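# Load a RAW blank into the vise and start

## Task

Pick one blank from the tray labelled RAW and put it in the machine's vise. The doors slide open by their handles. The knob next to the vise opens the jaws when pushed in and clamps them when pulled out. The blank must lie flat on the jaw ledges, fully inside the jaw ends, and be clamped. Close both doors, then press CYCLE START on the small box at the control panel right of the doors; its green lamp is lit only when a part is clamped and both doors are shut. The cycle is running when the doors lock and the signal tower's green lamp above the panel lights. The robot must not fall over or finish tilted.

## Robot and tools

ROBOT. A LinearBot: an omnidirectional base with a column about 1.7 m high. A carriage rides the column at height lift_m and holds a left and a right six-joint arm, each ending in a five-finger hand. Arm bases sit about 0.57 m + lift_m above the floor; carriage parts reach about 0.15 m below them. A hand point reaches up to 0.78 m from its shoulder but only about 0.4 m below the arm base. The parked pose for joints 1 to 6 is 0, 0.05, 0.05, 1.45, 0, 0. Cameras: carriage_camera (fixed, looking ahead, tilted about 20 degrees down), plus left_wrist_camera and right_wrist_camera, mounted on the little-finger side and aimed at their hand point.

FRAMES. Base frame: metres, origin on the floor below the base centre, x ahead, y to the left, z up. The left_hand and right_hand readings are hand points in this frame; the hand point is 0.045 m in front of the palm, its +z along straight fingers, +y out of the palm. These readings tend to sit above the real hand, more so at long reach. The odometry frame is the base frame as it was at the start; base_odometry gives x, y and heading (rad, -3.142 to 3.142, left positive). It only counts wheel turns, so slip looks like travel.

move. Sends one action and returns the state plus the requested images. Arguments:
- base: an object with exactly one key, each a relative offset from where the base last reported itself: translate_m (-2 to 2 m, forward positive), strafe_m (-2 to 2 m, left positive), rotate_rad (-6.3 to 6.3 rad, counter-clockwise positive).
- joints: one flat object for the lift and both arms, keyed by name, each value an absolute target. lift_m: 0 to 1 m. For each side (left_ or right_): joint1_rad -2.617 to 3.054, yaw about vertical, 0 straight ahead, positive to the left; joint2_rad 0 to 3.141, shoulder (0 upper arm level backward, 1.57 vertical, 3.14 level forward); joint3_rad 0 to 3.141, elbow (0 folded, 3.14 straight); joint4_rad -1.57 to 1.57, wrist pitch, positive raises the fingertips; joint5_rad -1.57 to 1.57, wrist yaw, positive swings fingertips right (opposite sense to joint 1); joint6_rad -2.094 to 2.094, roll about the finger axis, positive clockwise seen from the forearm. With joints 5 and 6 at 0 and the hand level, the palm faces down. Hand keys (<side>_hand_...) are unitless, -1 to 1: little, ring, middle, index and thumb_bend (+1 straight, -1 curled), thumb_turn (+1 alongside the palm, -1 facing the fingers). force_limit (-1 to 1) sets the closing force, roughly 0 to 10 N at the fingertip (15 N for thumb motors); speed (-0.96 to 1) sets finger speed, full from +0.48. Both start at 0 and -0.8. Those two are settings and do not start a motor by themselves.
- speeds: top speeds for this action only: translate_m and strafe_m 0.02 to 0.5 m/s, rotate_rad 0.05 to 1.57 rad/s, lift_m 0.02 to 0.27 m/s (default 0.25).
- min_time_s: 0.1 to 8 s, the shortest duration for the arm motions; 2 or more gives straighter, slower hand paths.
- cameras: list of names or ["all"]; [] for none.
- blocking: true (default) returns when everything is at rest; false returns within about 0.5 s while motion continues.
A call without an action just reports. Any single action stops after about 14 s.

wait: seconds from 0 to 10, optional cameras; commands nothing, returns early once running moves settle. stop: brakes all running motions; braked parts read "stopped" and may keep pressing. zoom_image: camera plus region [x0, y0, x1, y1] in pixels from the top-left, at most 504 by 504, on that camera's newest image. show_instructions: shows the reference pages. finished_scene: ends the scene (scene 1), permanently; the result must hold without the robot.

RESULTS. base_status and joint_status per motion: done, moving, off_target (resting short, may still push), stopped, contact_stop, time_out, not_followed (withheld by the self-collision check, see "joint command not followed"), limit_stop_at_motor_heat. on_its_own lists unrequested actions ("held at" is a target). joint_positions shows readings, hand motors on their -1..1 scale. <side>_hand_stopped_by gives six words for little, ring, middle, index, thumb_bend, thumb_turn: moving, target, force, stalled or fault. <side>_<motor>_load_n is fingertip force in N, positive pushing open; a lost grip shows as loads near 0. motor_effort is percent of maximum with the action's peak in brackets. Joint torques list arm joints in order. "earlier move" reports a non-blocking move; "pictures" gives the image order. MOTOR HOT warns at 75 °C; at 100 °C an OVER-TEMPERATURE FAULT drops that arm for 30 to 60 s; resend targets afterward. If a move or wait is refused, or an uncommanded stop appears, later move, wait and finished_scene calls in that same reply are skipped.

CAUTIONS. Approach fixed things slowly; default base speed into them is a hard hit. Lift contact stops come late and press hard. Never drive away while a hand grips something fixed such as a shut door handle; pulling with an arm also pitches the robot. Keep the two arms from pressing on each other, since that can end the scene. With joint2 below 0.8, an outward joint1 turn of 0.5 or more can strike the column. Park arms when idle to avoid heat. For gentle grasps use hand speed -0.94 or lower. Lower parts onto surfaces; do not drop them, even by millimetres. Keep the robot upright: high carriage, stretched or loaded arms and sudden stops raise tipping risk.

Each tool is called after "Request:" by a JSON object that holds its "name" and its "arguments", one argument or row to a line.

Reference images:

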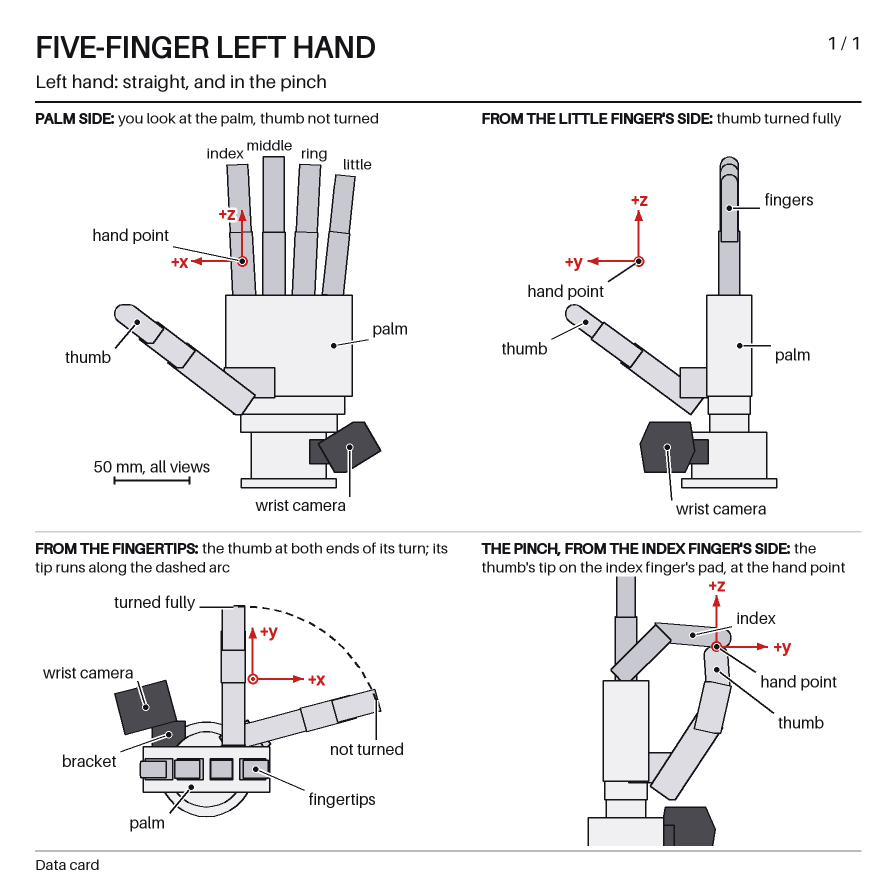

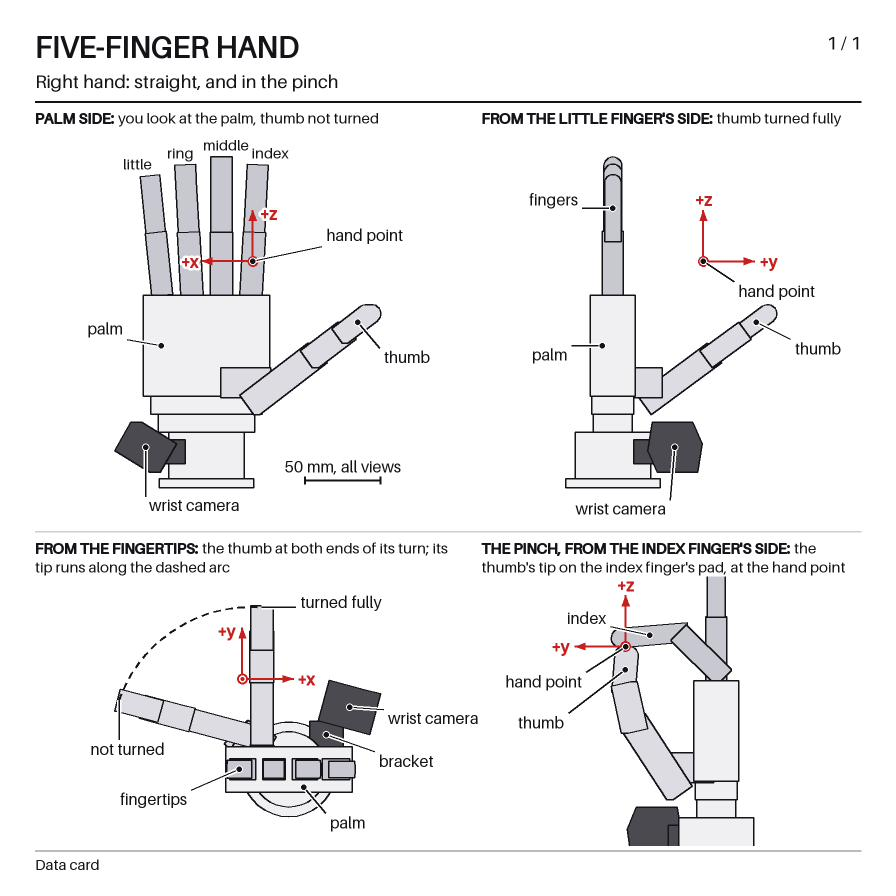

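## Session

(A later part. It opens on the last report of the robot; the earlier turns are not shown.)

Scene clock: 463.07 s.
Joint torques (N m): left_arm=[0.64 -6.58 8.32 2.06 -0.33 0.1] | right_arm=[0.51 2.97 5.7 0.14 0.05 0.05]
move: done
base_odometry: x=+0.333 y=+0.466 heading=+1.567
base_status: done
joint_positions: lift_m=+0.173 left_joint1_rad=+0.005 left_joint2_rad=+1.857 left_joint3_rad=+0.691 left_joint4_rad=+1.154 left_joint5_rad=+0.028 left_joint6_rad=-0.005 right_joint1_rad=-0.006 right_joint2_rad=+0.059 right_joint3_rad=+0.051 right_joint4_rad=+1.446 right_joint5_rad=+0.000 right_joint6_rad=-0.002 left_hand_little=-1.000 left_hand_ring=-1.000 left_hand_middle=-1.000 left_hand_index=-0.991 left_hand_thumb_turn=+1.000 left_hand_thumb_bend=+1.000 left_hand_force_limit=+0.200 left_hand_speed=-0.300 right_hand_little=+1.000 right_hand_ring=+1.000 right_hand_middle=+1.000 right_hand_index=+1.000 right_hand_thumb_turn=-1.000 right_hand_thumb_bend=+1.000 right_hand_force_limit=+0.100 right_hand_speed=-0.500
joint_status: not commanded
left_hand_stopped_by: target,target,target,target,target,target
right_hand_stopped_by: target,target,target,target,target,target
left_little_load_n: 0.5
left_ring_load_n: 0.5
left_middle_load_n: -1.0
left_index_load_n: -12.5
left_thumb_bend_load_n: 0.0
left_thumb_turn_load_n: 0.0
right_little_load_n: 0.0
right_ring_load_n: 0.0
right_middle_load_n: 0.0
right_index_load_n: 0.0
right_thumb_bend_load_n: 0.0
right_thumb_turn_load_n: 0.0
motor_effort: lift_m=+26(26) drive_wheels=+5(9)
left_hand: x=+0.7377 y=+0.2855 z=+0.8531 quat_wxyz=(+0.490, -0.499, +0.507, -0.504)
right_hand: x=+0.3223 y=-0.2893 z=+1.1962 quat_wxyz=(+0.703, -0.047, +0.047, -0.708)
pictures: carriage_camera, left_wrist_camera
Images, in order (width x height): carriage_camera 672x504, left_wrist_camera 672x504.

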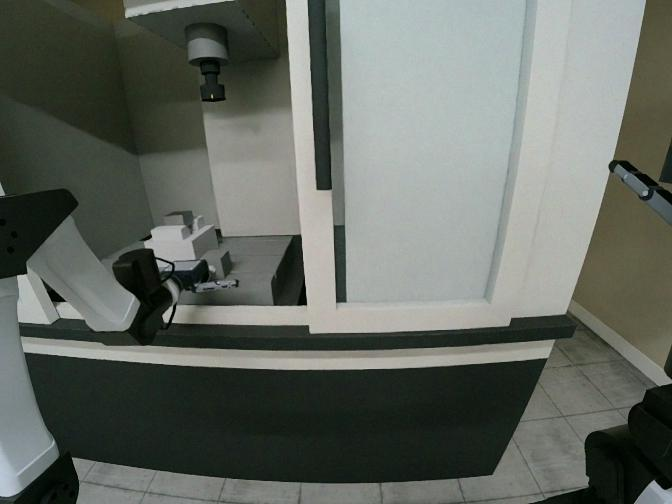

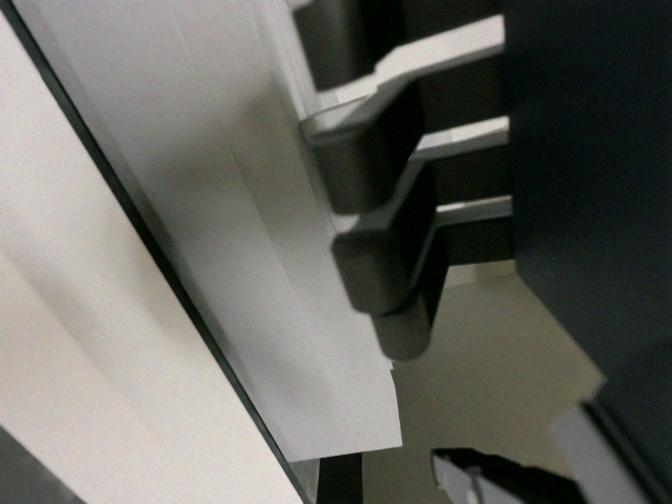

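Request:
{"name": "move", "arguments": {
  "base": {"translate_m": 0.014},
  "speeds": {"translate_m": 0.04},
  "cameras": ["carriage_camera"]
}}

Request:
{"name": "zoom_image", "arguments": {
  "camera": "carriage_camera",
  "region": [150, 200, 250, 300]
}}

Scene clock: 464.03 s.
Joint torques (N m): left_arm=[-0.08 -2.89 11.7 1.98 -0.61 0.1] | right_arm=[0.51 2.99 5.72 0.16 0.05 0.05]
move: done
base_odometry: x=+0.332 y=+0.480 heading=+1.568
base_status: done
joint_positions: lift_m=+0.173 left_joint1_rad=+0.013 left_joint2_rad=+1.824 left_joint3_rad=+0.646 left_joint4_rad=+1.162 left_joint5_rad=+0.052 left_joint6_rad=-0.005 right_joint1_rad=-0.006 right_joint2_rad=+0.059 right_joint3_rad=+0.051 right_joint4_rad=+1.445 right_joint5_rad=+0.000 right_joint6_rad=-0.002 left_hand_little=-1.000 left_hand_ring=-1.000 left_hand_middle=-1.000 left_hand_index=-0.991 left_hand_thumb_turn=+1.000 left_hand_thumb_bend=+1.000 left_hand_force_limit=+0.200 left_hand_speed=-0.300 right_hand_little=+1.000 right_hand_ring=+1.000 right_hand_middle=+1.000 right_hand_index=+1.000 right_hand_thumb_turn=-1.000 right_hand_thumb_bend=+1.000 right_hand_force_limit=+0.100 right_hand_speed=-0.500
joint_status: not commanded
left_hand_stopped_by: target,target,target,target,target,target
right_hand_stopped_by: target,target,target,target,target,target
left_little_load_n: 0.0
left_ring_load_n: 0.0
left_middle_load_n: -6.0
left_index_load_n: -17.5
left_thumb_bend_load_n: 0.0
left_thumb_turn_load_n: -0.5
right_little_load_n: 0.0
right_ring_load_n: 0.0
right_middle_load_n: 0.0
right_index_load_n: 0.0
right_thumb_bend_load_n: 0.0
right_thumb_turn_load_n: 0.0
motor_effort: lift_m=+26(27) drive_wheels=+8(12)
left_hand: x=+0.7261 y=+0.2845 z=+0.8527 quat_wxyz=(+0.485, -0.495, +0.513, -0.507)
right_hand: x=+0.3227 y=-0.2893 z=+1.1960 quat_wxyz=(+0.703, -0.047, +0.048, -0.708)
Images, in order (width x height): carriage_camera 672x504.

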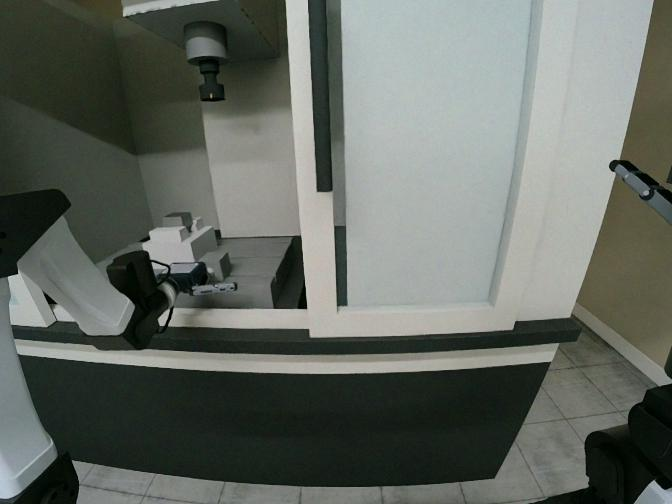

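Scaled by 5.040 from the camera's image (finer frame: 960x720).

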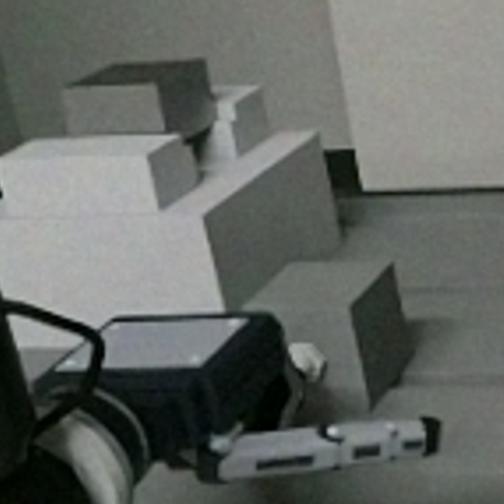

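Request:
{"name": "move", "arguments": {
  "base": {"translate_m": -0.33},
  "joints": {"lift_m": 0.3},
  "speeds": {"translate_m": 0.3}
}}

Request:
{"name": "move", "arguments": {
  "joints": {"left_joint1_rad": 0.005, "left_joint2_rad": 2.655, "left_joint3_rad": 2.506, "left_joint4_rad": -1.42, "left_joint5_rad": 0.0, "left_joint6_rad": 0, "left_hand_index": 1, "lift_m": 0.45},
  "min_time_s": 3,
  "cameras": ["carriage_camera", "left_wrist_camera"]
}}

Scene clock: 468.23 s.
Joint torques (N m): left_arm=[0.28 -10.04 5.29 2.27 -0.15 0.1] | right_arm=[0.51 3.04 5.74 0.09 0.04 0.05]
move: done
base_odometry: x=+0.331 y=+0.150 heading=+1.568
base_status: done
joint_positions: lift_m=+0.300 left_joint1_rad=+0.009 left_joint2_rad=+1.887 left_joint3_rad=+0.730 left_joint4_rad=+1.136 left_joint5_rad=+0.011 left_joint6_rad=-0.005 right_joint1_rad=-0.006 right_joint2_rad=+0.059 right_joint3_rad=+0.050 right_joint4_rad=+1.451 right_joint5_rad=+0.000 right_joint6_rad=-0.002 left_hand_little=-1.000 left_hand_ring=-1.000 left_hand_middle=-1.000 left_hand_index=-0.990 left_hand_thumb_turn=+1.000 left_hand_thumb_bend=+1.000 left_hand_force_limit=+0.200 left_hand_speed=-0.300 right_hand_little=+1.000 right_hand_ring=+1.000 right_hand_middle=+1.000 right_hand_index=+1.000 right_hand_thumb_turn=-1.000 right_hand_thumb_bend=+1.000 right_hand_force_limit=+0.100 right_hand_speed=-0.500
joint_status: all done
left_hand_stopped_by: target,target,target,target,target,target
right_hand_stopped_by: target,target,target,target,target,target
left_little_load_n: -0.5
left_ring_load_n: 0.0
left_middle_load_n: 0.0
left_index_load_n: 0.0
left_thumb_bend_load_n: 0.0
left_thumb_turn_load_n: -0.5
right_little_load_n: 0.0
right_ring_load_n: 0.0
right_middle_load_n: 0.0
right_index_load_n: 0.5
right_thumb_bend_load_n: 0.0
right_thumb_turn_load_n: 0.0
motor_effort: lift_m=+33(41) drive_wheels=-1(8)
left_hand: x=+0.7472 y=+0.2907 z=+0.9766 quat_wxyz=(+0.493, -0.506, +0.505, -0.496)
right_hand: x=+0.3214 y=-0.2893 z=+1.3233 quat_wxyz=(+0.703, -0.046, +0.046, -0.708)
pictures: none

Scene clock: 471.63 s.
Joint torques (N m): left_arm=[0.29 -13.76 6.38 0.11 -0.11 0.11] | right_arm=[0.51 2.96 5.76 0.1 0.05 0.05]
move: done
base_odometry: x=+0.331 y=+0.150 heading=+1.568
base_status: not commanded
joint_positions: lift_m=+0.450 left_joint1_rad=+0.009 left_joint2_rad=+2.633 left_joint3_rad=+2.484 left_joint4_rad=-1.408 left_joint5_rad=+0.011 left_joint6_rad=-0.005 right_joint1_rad=-0.006 right_joint2_rad=+0.059 right_joint3_rad=+0.050 right_joint4_rad=+1.449 right_joint5_rad=+0.000 right_joint6_rad=-0.002 left_hand_little=-1.000 left_hand_ring=-1.000 left_hand_middle=-1.000 left_hand_index=+1.000 left_hand_thumb_turn=+1.000 left_hand_thumb_bend=+1.000 left_hand_force_limit=+0.200 left_hand_speed=-0.300 right_hand_little=+1.000 right_hand_ring=+1.000 right_hand_middle=+1.000 right_hand_index=+1.000 right_hand_thumb_turn=-1.000 right_hand_thumb_bend=+1.000 right_hand_force_limit=+0.100 right_hand_speed=-0.500
joint_status: all done
left_hand_stopped_by: target,target,target,target,target,target
right_hand_stopped_by: target,target,target,target,target,target
left_little_load_n: 0.0
left_ring_load_n: 0.0
left_middle_load_n: 0.0
left_index_load_n: 0.0
left_thumb_bend_load_n: 0.0
left_thumb_turn_load_n: 0.0
right_little_load_n: 0.0
right_ring_load_n: 0.0
right_middle_load_n: 0.5
right_index_load_n: 0.0
right_thumb_bend_load_n: 0.0
right_thumb_turn_load_n: 0.0
motor_effort: lift_m=+33(41) drive_wheels=-1(1)
left_hand: x=+0.6707 y=+0.2901 z=+1.0245 quat_wxyz=(+0.001, -0.712, +0.702, -0.009)
right_hand: x=+0.3217 y=-0.2893 z=+1.4731 quat_wxyz=(+0.703, -0.046, +0.046, -0.708)
Images, in order (width x height): carriage_camera 672x504, left_wrist_camera 672x504.

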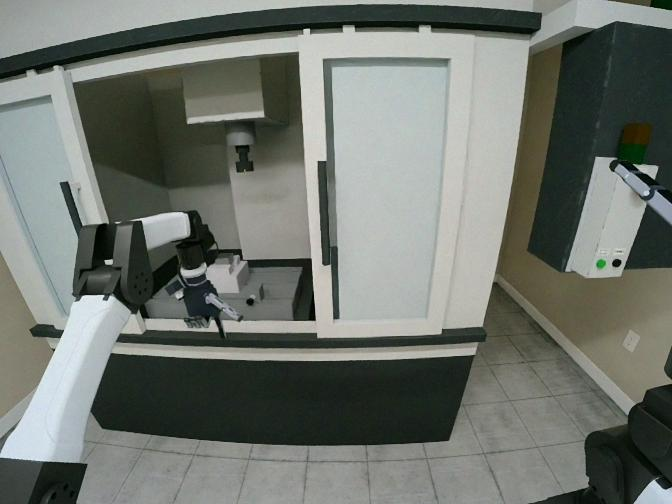

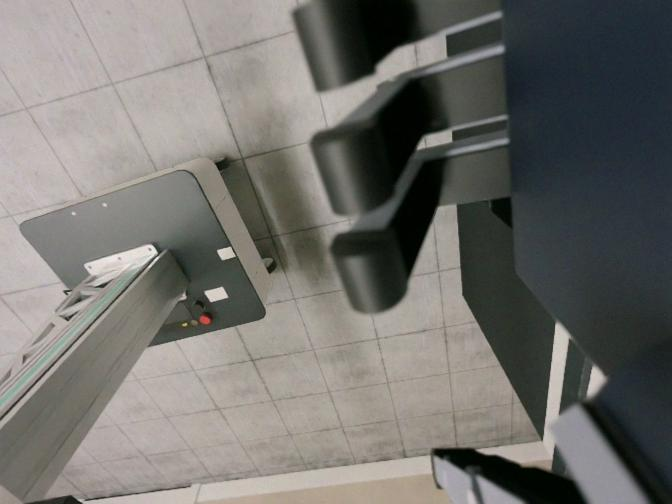

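Request:
{"name": "move", "arguments": {
  "base": {"strafe_m": 0.022},
  "joints": {"lift_m": 0.42},
  "speeds": {"strafe_m": 0.1}
}}

Request:
{"name": "move", "arguments": {
  "base": {"translate_m": 0.33},
  "speeds": {"translate_m": 0.15},
  "cameras": ["carriage_camera", "left_wrist_camera"]
}}

Request:
{"name": "zoom_image", "arguments": {
  "camera": "carriage_camera",
  "region": [150, 220, 300, 370]
}}

Scene clock: 472.83 s.
Joint torques (N m): left_arm=[0.57 -15.71 5.63 0.15 -0.05 0.09] | right_arm=[0.51 2.96 5.79 0.1 0.04 0.05]
move: done
base_odometry: x=+0.309 y=+0.149 heading=+1.568
base_status: done
joint_positions: lift_m=+0.420 left_joint1_rad=+0.006 left_joint2_rad=+2.652 left_joint3_rad=+2.495 left_joint4_rad=-1.413 left_joint5_rad=+0.010 left_joint6_rad=-0.005 right_joint1_rad=-0.006 right_joint2_rad=+0.059 right_joint3_rad=+0.050 right_joint4_rad=+1.449 right_joint5_rad=+0.000 right_joint6_rad=-0.002 left_hand_little=-1.000 left_hand_ring=-1.000 left_hand_middle=-1.000 left_hand_index=+1.000 left_hand_thumb_turn=+1.000 left_hand_thumb_bend=+1.000 left_hand_force_limit=+0.200 left_hand_speed=-0.300 right_hand_little=+1.000 right_hand_ring=+1.000 right_hand_middle=+1.000 right_hand_index=+1.000 right_hand_thumb_turn=-1.000 right_hand_thumb_bend=+1.000 right_hand_force_limit=+0.100 right_hand_speed=-0.500
joint_status: all done
left_hand_stopped_by: target,target,target,target,target,target
right_hand_stopped_by: target,target,target,target,target,target
left_little_load_n: 0.0
left_ring_load_n: 0.0
left_middle_load_n: 0.0
left_index_load_n: 0.0
left_thumb_bend_load_n: 0.0
left_thumb_turn_load_n: 0.0
right_little_load_n: 0.0
right_ring_load_n: -0.5
right_middle_load_n: 0.0
right_index_load_n: 0.0
right_thumb_bend_load_n: -0.5
right_thumb_turn_load_n: -0.5
motor_effort: lift_m=+26(27) drive_wheels=-2(4)
left_hand: x=+0.6695 y=+0.2892 z=+0.9893 quat_wxyz=(-0.003, -0.711, +0.703, -0.004)
right_hand: x=+0.3219 y=-0.2892 z=+1.4436 quat_wxyz=(+0.703, -0.046, +0.046, -0.708)
pictures: none

Scene clock: 476.03 s.
Joint torques (N m): left_arm=[0.5 -15.8 5.53 0.18 -0.08 0.11] | right_arm=[0.5 3.03 5.78 0.11 0.05 0.05]
move: done
base_odometry: x=+0.310 y=+0.479 heading=+1.568
base_status: done
joint_positions: lift_m=+0.420 left_joint1_rad=+0.006 left_joint2_rad=+2.652 left_joint3_rad=+2.495 left_joint4_rad=-1.418 left_joint5_rad=+0.010 left_joint6_rad=-0.005 right_joint1_rad=-0.006 right_joint2_rad=+0.059 right_joint3_rad=+0.050 right_joint4_rad=+1.448 right_joint5_rad=+0.000 right_joint6_rad=-0.002 left_hand_little=-1.000 left_hand_ring=-1.000 left_hand_middle=-1.000 left_hand_index=+1.000 left_hand_thumb_turn=+1.000 left_hand_thumb_bend=+1.000 left_hand_force_limit=+0.200 left_hand_speed=-0.300 right_hand_little=+1.000 right_hand_ring=+1.000 right_hand_middle=+1.000 right_hand_index=+1.000 right_hand_thumb_turn=-1.000 right_hand_thumb_bend=+1.000 right_hand_force_limit=+0.100 right_hand_speed=-0.500
joint_status: not commanded
left_hand_stopped_by: target,target,target,target,target,target
right_hand_stopped_by: target,target,target,target,target,target
left_little_load_n: 0.0
left_ring_load_n: 0.0
left_middle_load_n: 0.0
left_index_load_n: 0.0
left_thumb_bend_load_n: 0.0
left_thumb_turn_load_n: 0.0
right_little_load_n: 0.0
right_ring_load_n: 0.0
right_middle_load_n: -0.5
right_index_load_n: 0.5
right_thumb_bend_load_n: 0.0
right_thumb_turn_load_n: 0.0
motor_effort: lift_m=+26(27) drive_wheels=-4(7)
left_hand: x=+0.6682 y=+0.2890 z=+0.9896 quat_wxyz=(-0.005, -0.711, +0.703, -0.002)
right_hand: x=+0.3221 y=-0.2892 z=+1.4435 quat_wxyz=(+0.703, -0.047, +0.047, -0.708)
Images, in order (width x height): carriage_camera 672x504, left_wrist_camera 672x504.

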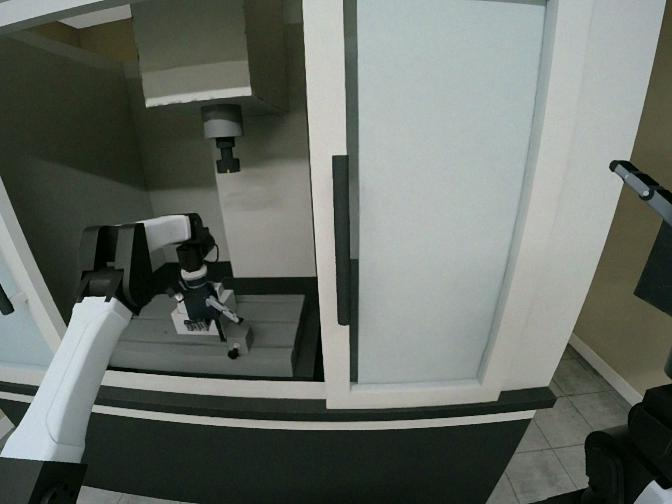

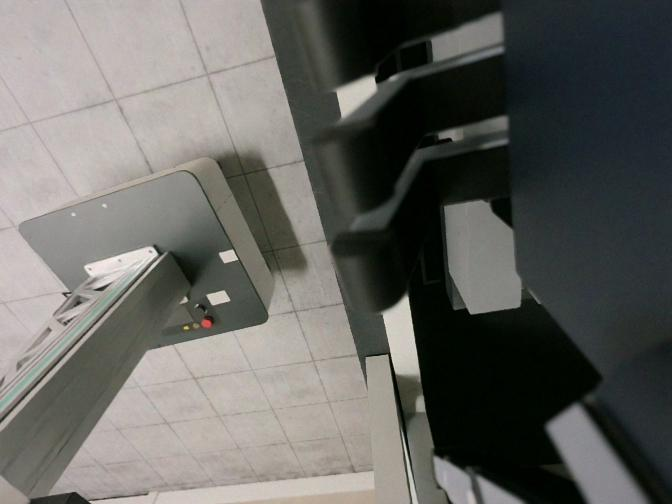

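Scaled by 3.360 from the camera's image (finer frame: 960x720).

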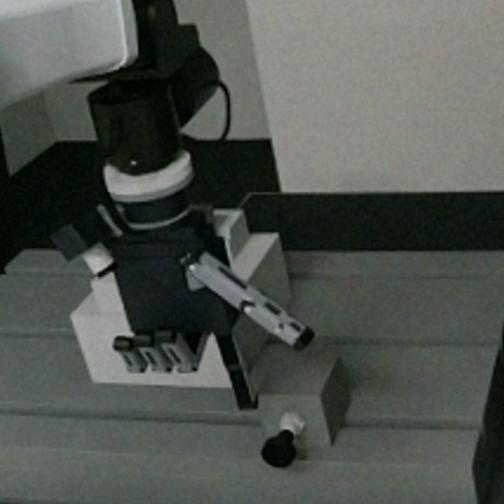

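Request:
{"name": "move", "arguments": {
  "base": {"translate_m": 0.0135},
  "joints": {"lift_m": 0.345},
  "speeds": {"translate_m": 0.05, "lift_m": 0.08},
  "cameras": ["carriage_camera", "left_wrist_camera"]
}}

Request:
{"name": "zoom_image", "arguments": {
  "camera": "carriage_camera",
  "region": [180, 240, 280, 340]
}}

Request:
{"name": "zoom_image", "arguments": {
  "camera": "left_wrist_camera",
  "region": [380, 130, 580, 330]
}}

Scene clock: 477.73 s.
Joint torques (N m): left_arm=[0.44 -15.77 5.42 0.21 -0.08 0.1] | right_arm=[0.5 2.99 5.75 0.13 0.04 0.05]
move: done
base_odometry: x=+0.309 y=+0.493 heading=+1.569
base_status: done
joint_positions: lift_m=+0.345 left_joint1_rad=+0.006 left_joint2_rad=+2.653 left_joint3_rad=+2.496 left_joint4_rad=-1.420 left_joint5_rad=+0.010 left_joint6_rad=-0.005 right_joint1_rad=-0.006 right_joint2_rad=+0.059 right_joint3_rad=+0.050 right_joint4_rad=+1.448 right_joint5_rad=+0.000 right_joint6_rad=-0.002 left_hand_little=-1.000 left_hand_ring=-1.000 left_hand_middle=-1.000 left_hand_index=+1.000 left_hand_thumb_turn=+1.000 left_hand_thumb_bend=+1.000 left_hand_force_limit=+0.200 left_hand_speed=-0.300 right_hand_little=+1.000 right_hand_ring=+1.000 right_hand_middle=+1.000 right_hand_index=+1.000 right_hand_thumb_turn=-1.000 right_hand_thumb_bend=+1.000 right_hand_force_limit=+0.100 right_hand_speed=-0.500
joint_status: all done
left_hand_stopped_by: target,target,target,target,target,target
right_hand_stopped_by: target,target,target,target,target,target
left_little_load_n: 0.5
left_ring_load_n: 0.0
left_middle_load_n: 0.0
left_index_load_n: -0.5
left_thumb_bend_load_n: 0.0
left_thumb_turn_load_n: 0.0
right_little_load_n: 0.0
right_ring_load_n: 0.0
right_middle_load_n: 0.0
right_index_load_n: 0.0
right_thumb_bend_load_n: 0.0
right_thumb_turn_load_n: 0.0
motor_effort: lift_m=+26(28) drive_wheels=-4(8)
left_hand: x=+0.6679 y=+0.2890 z=+0.9148 quat_wxyz=(-0.005, -0.711, +0.703, -0.001)
right_hand: x=+0.3221 y=-0.2892 z=+1.3686 quat_wxyz=(+0.703, -0.047, +0.047, -0.708)
Images, in order (width x height): carriage_camera 672x504, left_wrist_camera 672x504.

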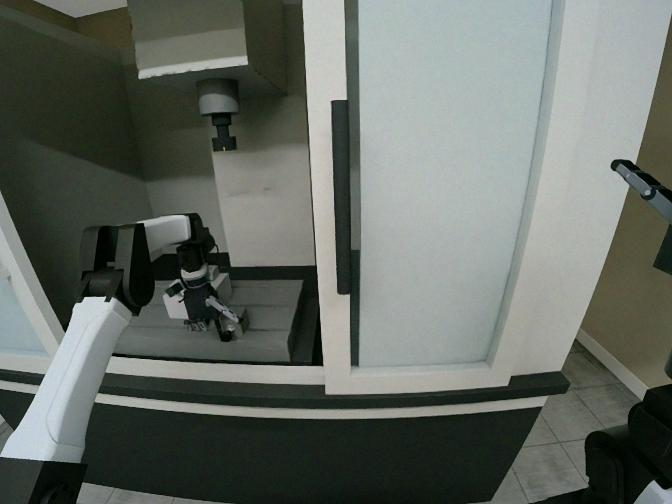

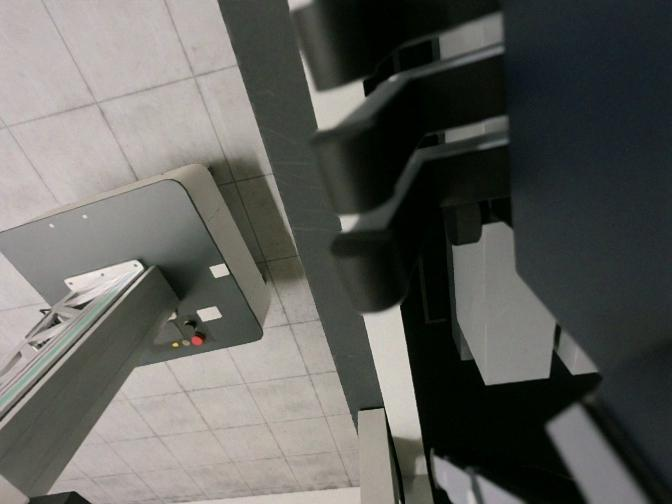

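Scaled by 5.040 from the camera's image (finer frame: 960x720).

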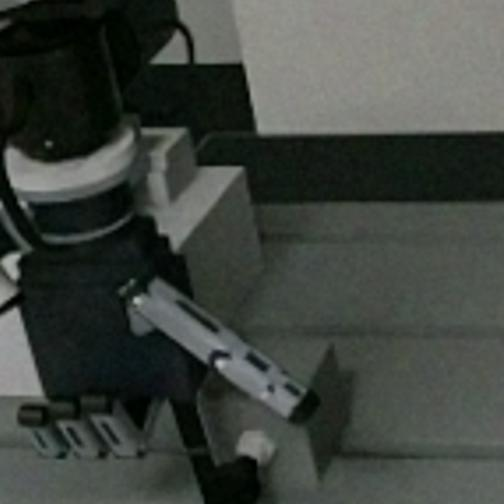

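Scaled by 2.520 from the camera's image (finer frame: 960x720).

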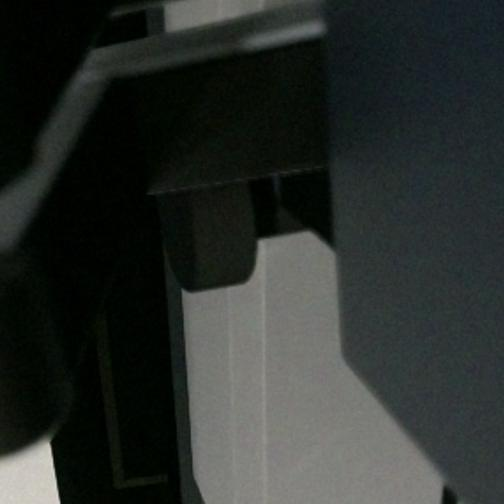

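Request:
{"name": "move", "arguments": {
  "base": {"strafe_m": -0.009},
  "speeds": {"strafe_m": 0.03},
  "cameras": ["carriage_camera", "left_wrist_camera"]
}}

Request:
{"name": "zoom_image", "arguments": {
  "camera": "carriage_camera",
  "region": [180, 260, 280, 360]
}}

Request:
{"name": "zoom_image", "arguments": {
  "camera": "left_wrist_camera",
  "region": [380, 130, 580, 330]
}}

Scene clock: 478.73 s.
Joint torques (N m): left_arm=[0.13 -15.79 5.39 0.19 0.11 0.09] | right_arm=[0.44 2.96 5.78 0.11 0.04 0.05]
move: done
base_odometry: x=+0.318 y=+0.493 heading=+1.570
base_status: done
joint_positions: lift_m=+0.345 left_joint1_rad=+0.010 left_joint2_rad=+2.653 left_joint3_rad=+2.496 left_joint4_rad=-1.420 left_joint5_rad=-0.006 left_joint6_rad=-0.005 right_joint1_rad=-0.005 right_joint2_rad=+0.059 right_joint3_rad=+0.050 right_joint4_rad=+1.448 right_joint5_rad=+0.000 right_joint6_rad=-0.002 left_hand_little=-1.000 left_hand_ring=-1.000 left_hand_middle=-1.000 left_hand_index=+1.000 left_hand_thumb_turn=+1.000 left_hand_thumb_bend=+1.000 left_hand_force_limit=+0.200 left_hand_speed=-0.300 right_hand_little=+1.000 right_hand_ring=+1.000 right_hand_middle=+1.000 right_hand_index=+1.000 right_hand_thumb_turn=-1.000 right_hand_thumb_bend=+1.000 right_hand_force_limit=+0.100 right_hand_speed=-0.500
joint_status: not commanded
left_hand_stopped_by: target,target,target,target,target,target
right_hand_stopped_by: target,target,target,target,target,target
left_little_load_n: 0.0
left_ring_load_n: 0.0
left_middle_load_n: 0.0
left_index_load_n: 0.0
left_thumb_bend_load_n: 0.0
left_thumb_turn_load_n: 0.0
right_little_load_n: 0.0
right_ring_load_n: 0.0
right_middle_load_n: 0.0
right_index_load_n: 0.0
right_thumb_bend_load_n: 0.0
right_thumb_turn_load_n: 0.0
motor_effort: lift_m=+26(27) drive_wheels=+2(4)
left_hand: x=+0.6680 y=+0.2940 z=+0.9143 quat_wxyz=(+0.000, -0.712, +0.702, +0.004)
right_hand: x=+0.3221 y=-0.2893 z=+1.3686 quat_wxyz=(+0.703, -0.046, +0.047, -0.708)
Images, in order (width x height): carriage_camera 672x504, left_wrist_camera 672x504.

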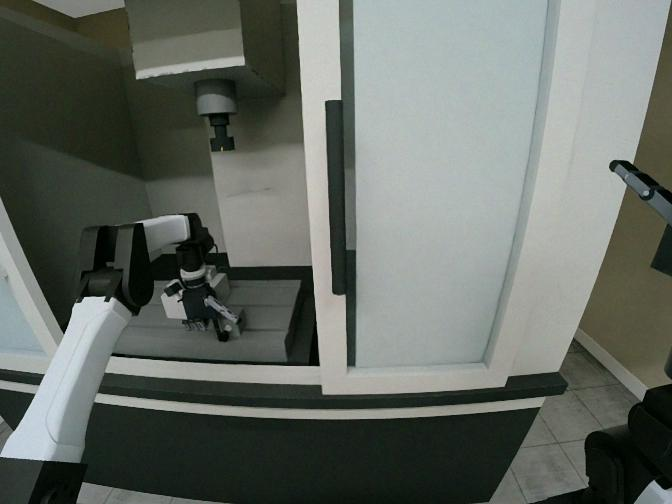

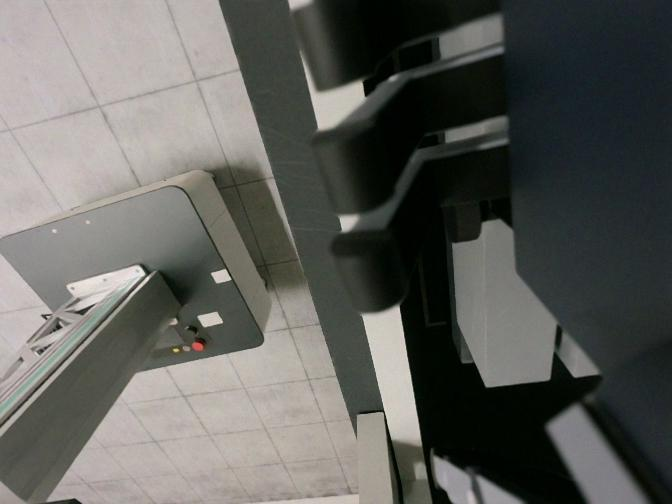

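Scaled by 5.040 from the camera's image (finer frame: 960x720).

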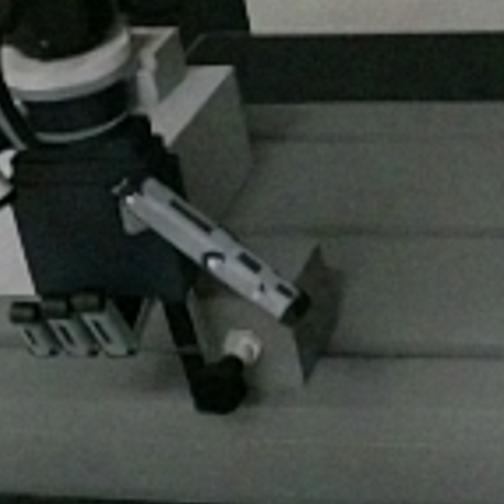

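Scaled by 2.520 from the camera's image (finer frame: 960x720).

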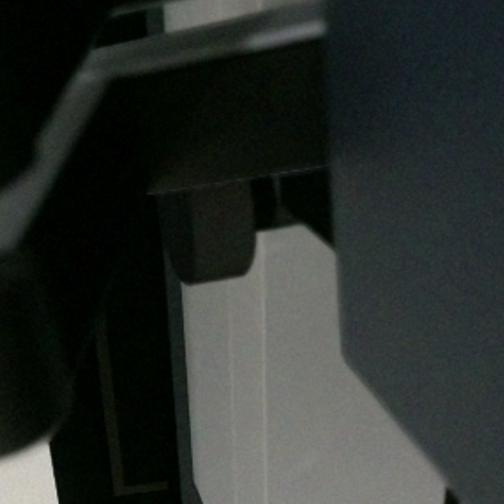

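Request:
{"name": "move", "arguments": {
  "base": {"translate_m": -0.015},
  "speeds": {"translate_m": 0.03},
  "cameras": ["carriage_camera", "left_wrist_camera"]
}}

Request:
{"name": "zoom_image", "arguments": {
  "camera": "carriage_camera",
  "region": [180, 260, 280, 360]
}}

Scene clock: 479.87 s.
Joint torques (N m): left_arm=[0.08 -15.83 5.53 -0.17 0.08 0.1] | right_arm=[0.46 2.93 5.81 0.2 0.04 0.05]
move: done
base_odometry: x=+0.318 y=+0.478 heading=+1.570
base_status: done
joint_positions: lift_m=+0.345 left_joint1_rad=+0.010 left_joint2_rad=+2.653 left_joint3_rad=+2.496 left_joint4_rad=-1.379 left_joint5_rad=-0.005 left_joint6_rad=-0.005 right_joint1_rad=-0.005 right_joint2_rad=+0.059 right_joint3_rad=+0.050 right_joint4_rad=+1.448 right_joint5_rad=+0.001 right_joint6_rad=-0.002 left_hand_little=-1.000 left_hand_ring=-1.000 left_hand_middle=-1.000 left_hand_index=+1.000 left_hand_thumb_turn=+1.000 left_hand_thumb_bend=+1.000 left_hand_force_limit=+0.200 left_hand_speed=-0.300 right_hand_little=+1.000 right_hand_ring=+1.000 right_hand_middle=+1.000 right_hand_index=+1.000 right_hand_thumb_turn=-1.000 right_hand_thumb_bend=+1.000 right_hand_force_limit=+0.100 right_hand_speed=-0.500
joint_status: not commanded
left_hand_stopped_by: target,target,target,target,target,target
right_hand_stopped_by: target,target,target,target,target,target
left_little_load_n: 0.0
left_ring_load_n: 0.0
left_middle_load_n: 0.0
left_index_load_n: 0.0
left_thumb_bend_load_n: 0.0
left_thumb_turn_load_n: 0.0
right_little_load_n: 0.0
right_ring_load_n: 0.0
right_middle_load_n: 0.0
right_index_load_n: 0.0
right_thumb_bend_load_n: 0.0
right_thumb_turn_load_n: 0.0
motor_effort: lift_m=+27(27) drive_wheels=+1(9)
left_hand: x=+0.6792 y=+0.2939 z=+0.9120 quat_wxyz=(+0.014, -0.712, +0.702, -0.011)
right_hand: x=+0.3222 y=-0.2894 z=+1.3685 quat_wxyz=(+0.703, -0.046, +0.047, -0.708)
Images, in order (width x height): carriage_camera 672x504, left_wrist_camera 672x504.

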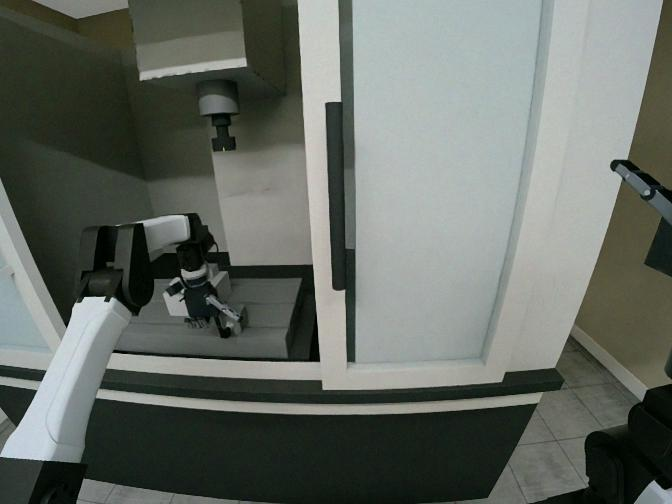

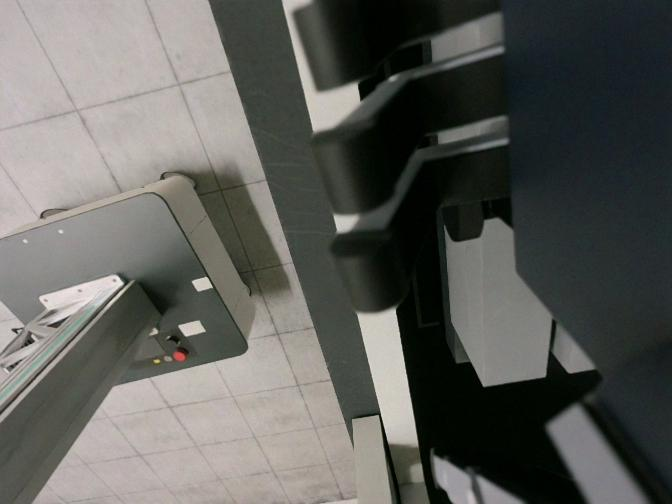

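Scaled by 5.040 from the camera's image (finer frame: 960x720).

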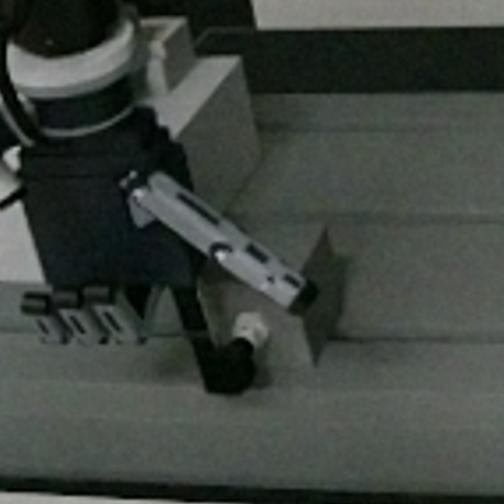

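Request:
{"name": "move", "arguments": {
  "base": {"translate_m": -0.015},
  "speeds": {"translate_m": 0.03},
  "cameras": ["carriage_camera"]
}}

Request:
{"name": "zoom_image", "arguments": {
  "camera": "carriage_camera",
  "region": [180, 240, 280, 340]
}}

Scene clock: 481.00 s.
Joint torques (N m): left_arm=[0.25 -15.95 5.49 -0.65 0.02 0.1] | right_arm=[0.44 2.96 5.74 0.22 0.04 0.05]
move: done
base_odometry: x=+0.318 y=+0.463 heading=+1.570
base_status: done
joint_positions: lift_m=+0.345 left_joint1_rad=+0.010 left_joint2_rad=+2.653 left_joint3_rad=+2.496 left_joint4_rad=-1.333 left_joint5_rad=-0.004 left_joint6_rad=-0.005 right_joint1_rad=-0.005 right_joint2_rad=+0.059 right_joint3_rad=+0.050 right_joint4_rad=+1.448 right_joint5_rad=+0.001 right_joint6_rad=-0.002 left_hand_little=-1.000 left_hand_ring=-1.000 left_hand_middle=-1.000 left_hand_index=+1.000 left_hand_thumb_turn=+1.000 left_hand_thumb_bend=+1.000 left_hand_force_limit=+0.200 left_hand_speed=-0.300 right_hand_little=+1.000 right_hand_ring=+1.000 right_hand_middle=+1.000 right_hand_index=+1.000 right_hand_thumb_turn=-1.000 right_hand_thumb_bend=+1.000 right_hand_force_limit=+0.100 right_hand_speed=-0.500
joint_status: not commanded
left_hand_stopped_by: target,target,target,target,target,target
right_hand_stopped_by: target,target,target,target,target,target
left_little_load_n: 0.0
left_ring_load_n: 0.0
left_middle_load_n: 0.0
left_index_load_n: 0.0
left_thumb_bend_load_n: 0.0
left_thumb_turn_load_n: 0.0
right_little_load_n: 0.0
right_ring_load_n: 0.0
right_middle_load_n: 0.0
right_index_load_n: 0.0
right_thumb_bend_load_n: 0.0
right_thumb_turn_load_n: 0.0
motor_effort: lift_m=+26(27) drive_wheels=+0(6)
left_hand: x=+0.6916 y=+0.2939 z=+0.9100 quat_wxyz=(+0.030, -0.712, +0.701, -0.027)
right_hand: x=+0.3222 y=-0.2894 z=+1.3685 quat_wxyz=(+0.703, -0.046, +0.047, -0.708)
Images, in order (width x height): carriage_camera 672x504.

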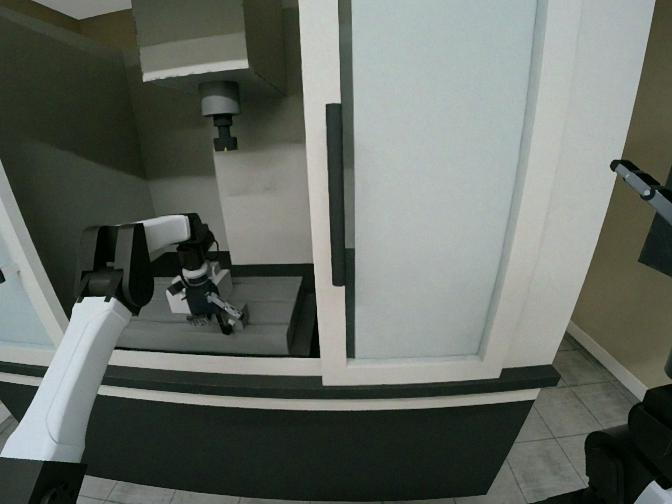

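Scaled by 5.040 from the camera's image (finer frame: 960x720).

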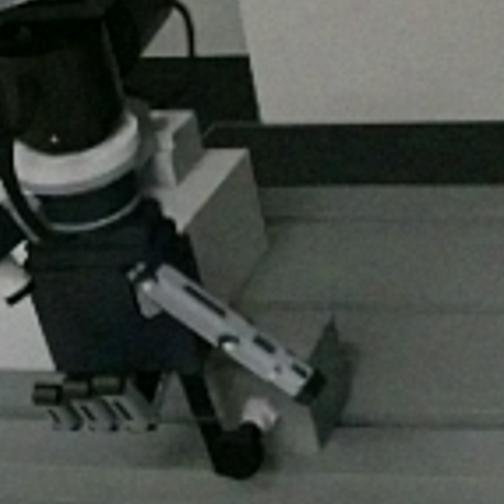

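Request:
{"name": "move", "arguments": {
  "joints": {"left_joint4_rad": -1.57},
  "min_time_s": 1.0,
  "cameras": ["carriage_camera"]
}}

Request:
{"name": "zoom_image", "arguments": {
  "camera": "carriage_camera",
  "region": [180, 240, 280, 340]
}}

Scene clock: 482.83 s.
Joint torques (N m): left_arm=[0.08 -16.02 5.23 -2.21 0.09 0.21] | right_arm=[0.46 2.96 5.75 0.14 0.04 0.05]
move: off_target
base_odometry: x=+0.318 y=+0.463 heading=+1.570
base_status: not commanded
joint_positions: lift_m=+0.345 left_joint1_rad=+0.010 left_joint2_rad=+2.653 left_joint3_rad=+2.500 left_joint4_rad=-1.347 left_joint5_rad=-0.004 left_joint6_rad=-0.015 right_joint1_rad=-0.005 right_joint2_rad=+0.059 right_joint3_rad=+0.050 right_joint4_rad=+1.447 right_joint5_rad=+0.001 right_joint6_rad=-0.002 left_hand_little=-1.000 left_hand_ring=-1.000 left_hand_middle=-1.000 left_hand_index=+1.000 left_hand_thumb_turn=+1.000 left_hand_thumb_bend=+1.000 left_hand_force_limit=+0.200 left_hand_speed=-0.300 right_hand_little=+1.000 right_hand_ring=+1.000 right_hand_middle=+1.000 right_hand_index=+1.000 right_hand_thumb_turn=-1.000 right_hand_thumb_bend=+1.000 right_hand_force_limit=+0.100 right_hand_speed=-0.500
joint_status: left_joint4_rad off_target (ended at -1.347, target -1.570)
left_hand_stopped_by: target,target,target,target,target,target
right_hand_stopped_by: target,target,target,target,target,target
left_little_load_n: -0.5
left_ring_load_n: 0.0
left_middle_load_n: 0.0
left_index_load_n: 0.5
left_thumb_bend_load_n: 0.0
left_thumb_turn_load_n: 0.0
right_little_load_n: 0.0
right_ring_load_n: 0.0
right_middle_load_n: 0.0
right_index_load_n: 0.0
right_thumb_bend_load_n: 0.0
right_thumb_turn_load_n: 0.0
motor_effort: lift_m=+26(27) drive_wheels=+0(0)
left_hand: x=+0.6891 y=+0.2933 z=+0.9114 quat_wxyz=(+0.027, -0.716, +0.697, -0.024)
right_hand: x=+0.3224 y=-0.2894 z=+1.3685 quat_wxyz=(+0.703, -0.047, +0.047, -0.708)
Images, in order (width x height): carriage_camera 672x504.

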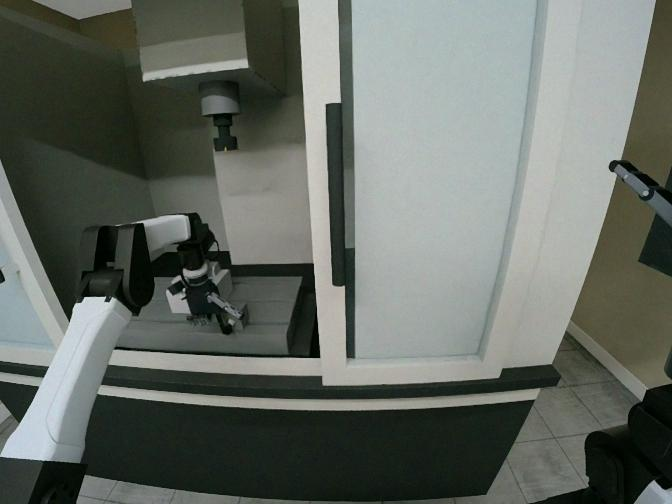

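Scaled by 5.040 from the camera's image (finer frame: 960x720).

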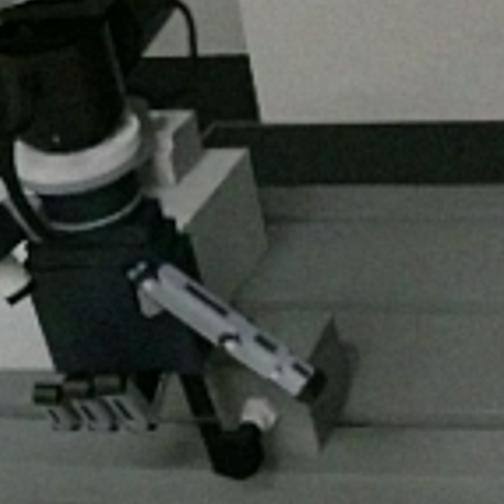

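Request:
{"name": "move", "arguments": {
  "base": {"translate_m": -0.025},
  "speeds": {"translate_m": 0.04}
}}

Request:
{"name": "move", "arguments": {
  "base": {"translate_m": -0.02},
  "speeds": {"translate_m": 0.03},
  "cameras": ["carriage_camera"]
}}

Request:
{"name": "zoom_image", "arguments": {
  "camera": "carriage_camera",
  "region": [180, 240, 280, 340]
}}

Scene clock: 484.03 s.
Joint torques (N m): left_arm=[0.21 -16.08 4.34 -2.72 0.07 0.32] | right_arm=[0.44 2.95 5.74 0.14 0.04 0.05]
move: done
base_odometry: x=+0.318 y=+0.439 heading=+1.570
base_status: done
joint_positions: lift_m=+0.345 left_joint1_rad=+0.010 left_joint2_rad=+2.653 left_joint3_rad=+2.513 left_joint4_rad=-1.287 left_joint5_rad=-0.004 left_joint6_rad=-0.028 right_joint1_rad=-0.005 right_joint2_rad=+0.059 right_joint3_rad=+0.050 right_joint4_rad=+1.446 right_joint5_rad=+0.001 right_joint6_rad=-0.002 left_hand_little=-1.000 left_hand_ring=-1.000 left_hand_middle=-1.000 left_hand_index=+1.000 left_hand_thumb_turn=+1.000 left_hand_thumb_bend=+1.000 left_hand_force_limit=+0.200 left_hand_speed=-0.300 right_hand_little=+1.000 right_hand_ring=+1.000 right_hand_middle=+1.000 right_hand_index=+1.000 right_hand_thumb_turn=-1.000 right_hand_thumb_bend=+1.000 right_hand_force_limit=+0.100 right_hand_speed=-0.500
joint_status: not commanded
left_hand_stopped_by: target,target,target,target,target,target
right_hand_stopped_by: target,target,target,target,target,target
left_little_load_n: 0.0
left_ring_load_n: 0.0
left_middle_load_n: 0.0
left_index_load_n: 1.0
left_thumb_bend_load_n: 0.0
left_thumb_turn_load_n: 0.0
right_little_load_n: 0.0
right_ring_load_n: 0.0
right_middle_load_n: 0.0
right_index_load_n: 0.0
right_thumb_bend_load_n: 0.0
right_thumb_turn_load_n: 0.0
motor_effort: lift_m=+26(27) drive_wheels=+1(3)
left_hand: x=+0.7090 y=+0.2924 z=+0.9124 quat_wxyz=(+0.052, -0.718, +0.692, -0.050)
right_hand: x=+0.3225 y=-0.2894 z=+1.3684 quat_wxyz=(+0.703, -0.047, +0.047, -0.708)
pictures: none

Scene clock: 485.20 s.
Joint torques (N m): left_arm=[0.25 -16.27 3.7 -3.11 0.06 0.41] | right_arm=[0.44 3.02 5.67 0.07 0.04 0.05]
move: done
base_odometry: x=+0.318 y=+0.419 heading=+1.570
base_status: done
joint_positions: lift_m=+0.345 left_joint1_rad=+0.010 left_joint2_rad=+2.653 left_joint3_rad=+2.523 left_joint4_rad=-1.241 left_joint5_rad=-0.004 left_joint6_rad=-0.034 right_joint1_rad=-0.005 right_joint2_rad=+0.059 right_joint3_rad=+0.050 right_joint4_rad=+1.446 right_joint5_rad=+0.001 right_joint6_rad=-0.002 left_hand_little=-1.000 left_hand_ring=-1.000 left_hand_middle=-1.000 left_hand_index=+1.000 left_hand_thumb_turn=+1.000 left_hand_thumb_bend=+1.000 left_hand_force_limit=+0.200 left_hand_speed=-0.300 right_hand_little=+1.000 right_hand_ring=+1.000 right_hand_middle=+1.000 right_hand_index=+1.000 right_hand_thumb_turn=-1.000 right_hand_thumb_bend=+1.000 right_hand_force_limit=+0.100 right_hand_speed=-0.500
joint_status: not commanded
left_hand_stopped_by: target,target,target,target,target,target
right_hand_stopped_by: target,target,target,target,target,target
left_little_load_n: 0.0
left_ring_load_n: 0.0
left_middle_load_n: 0.0
left_index_load_n: 1.0
left_thumb_bend_load_n: 0.0
left_thumb_turn_load_n: 0.0
right_little_load_n: 0.0
right_ring_load_n: 0.0
right_middle_load_n: 0.0
right_index_load_n: 0.0
right_thumb_bend_load_n: 0.0
right_thumb_turn_load_n: -0.5
motor_effort: lift_m=+26(27) drive_wheels=+1(7)
left_hand: x=+0.7243 y=+0.2921 z=+0.9143 quat_wxyz=(+0.071, -0.719, +0.688, -0.070)
right_hand: x=+0.3225 y=-0.2894 z=+1.3684 quat_wxyz=(+0.703, -0.047, +0.047, -0.708)
Images, in order (width x height): carriage_camera 672x504.

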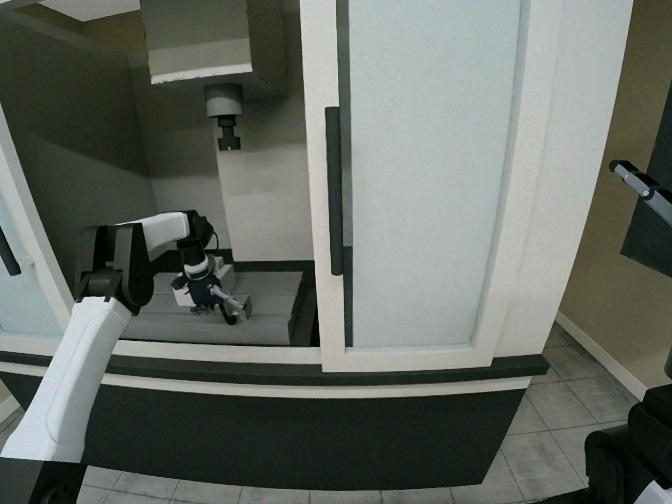

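Scaled by 5.040 from the camera's image (finer frame: 960x720).

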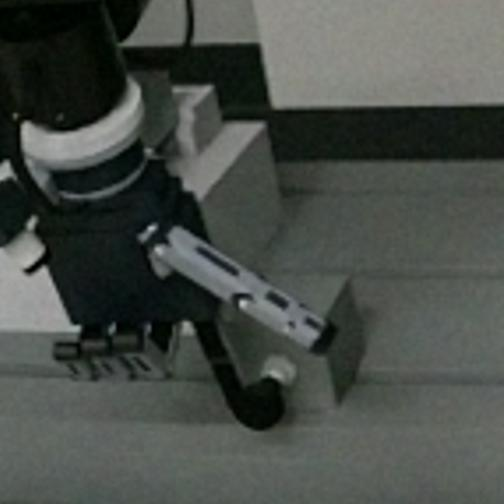

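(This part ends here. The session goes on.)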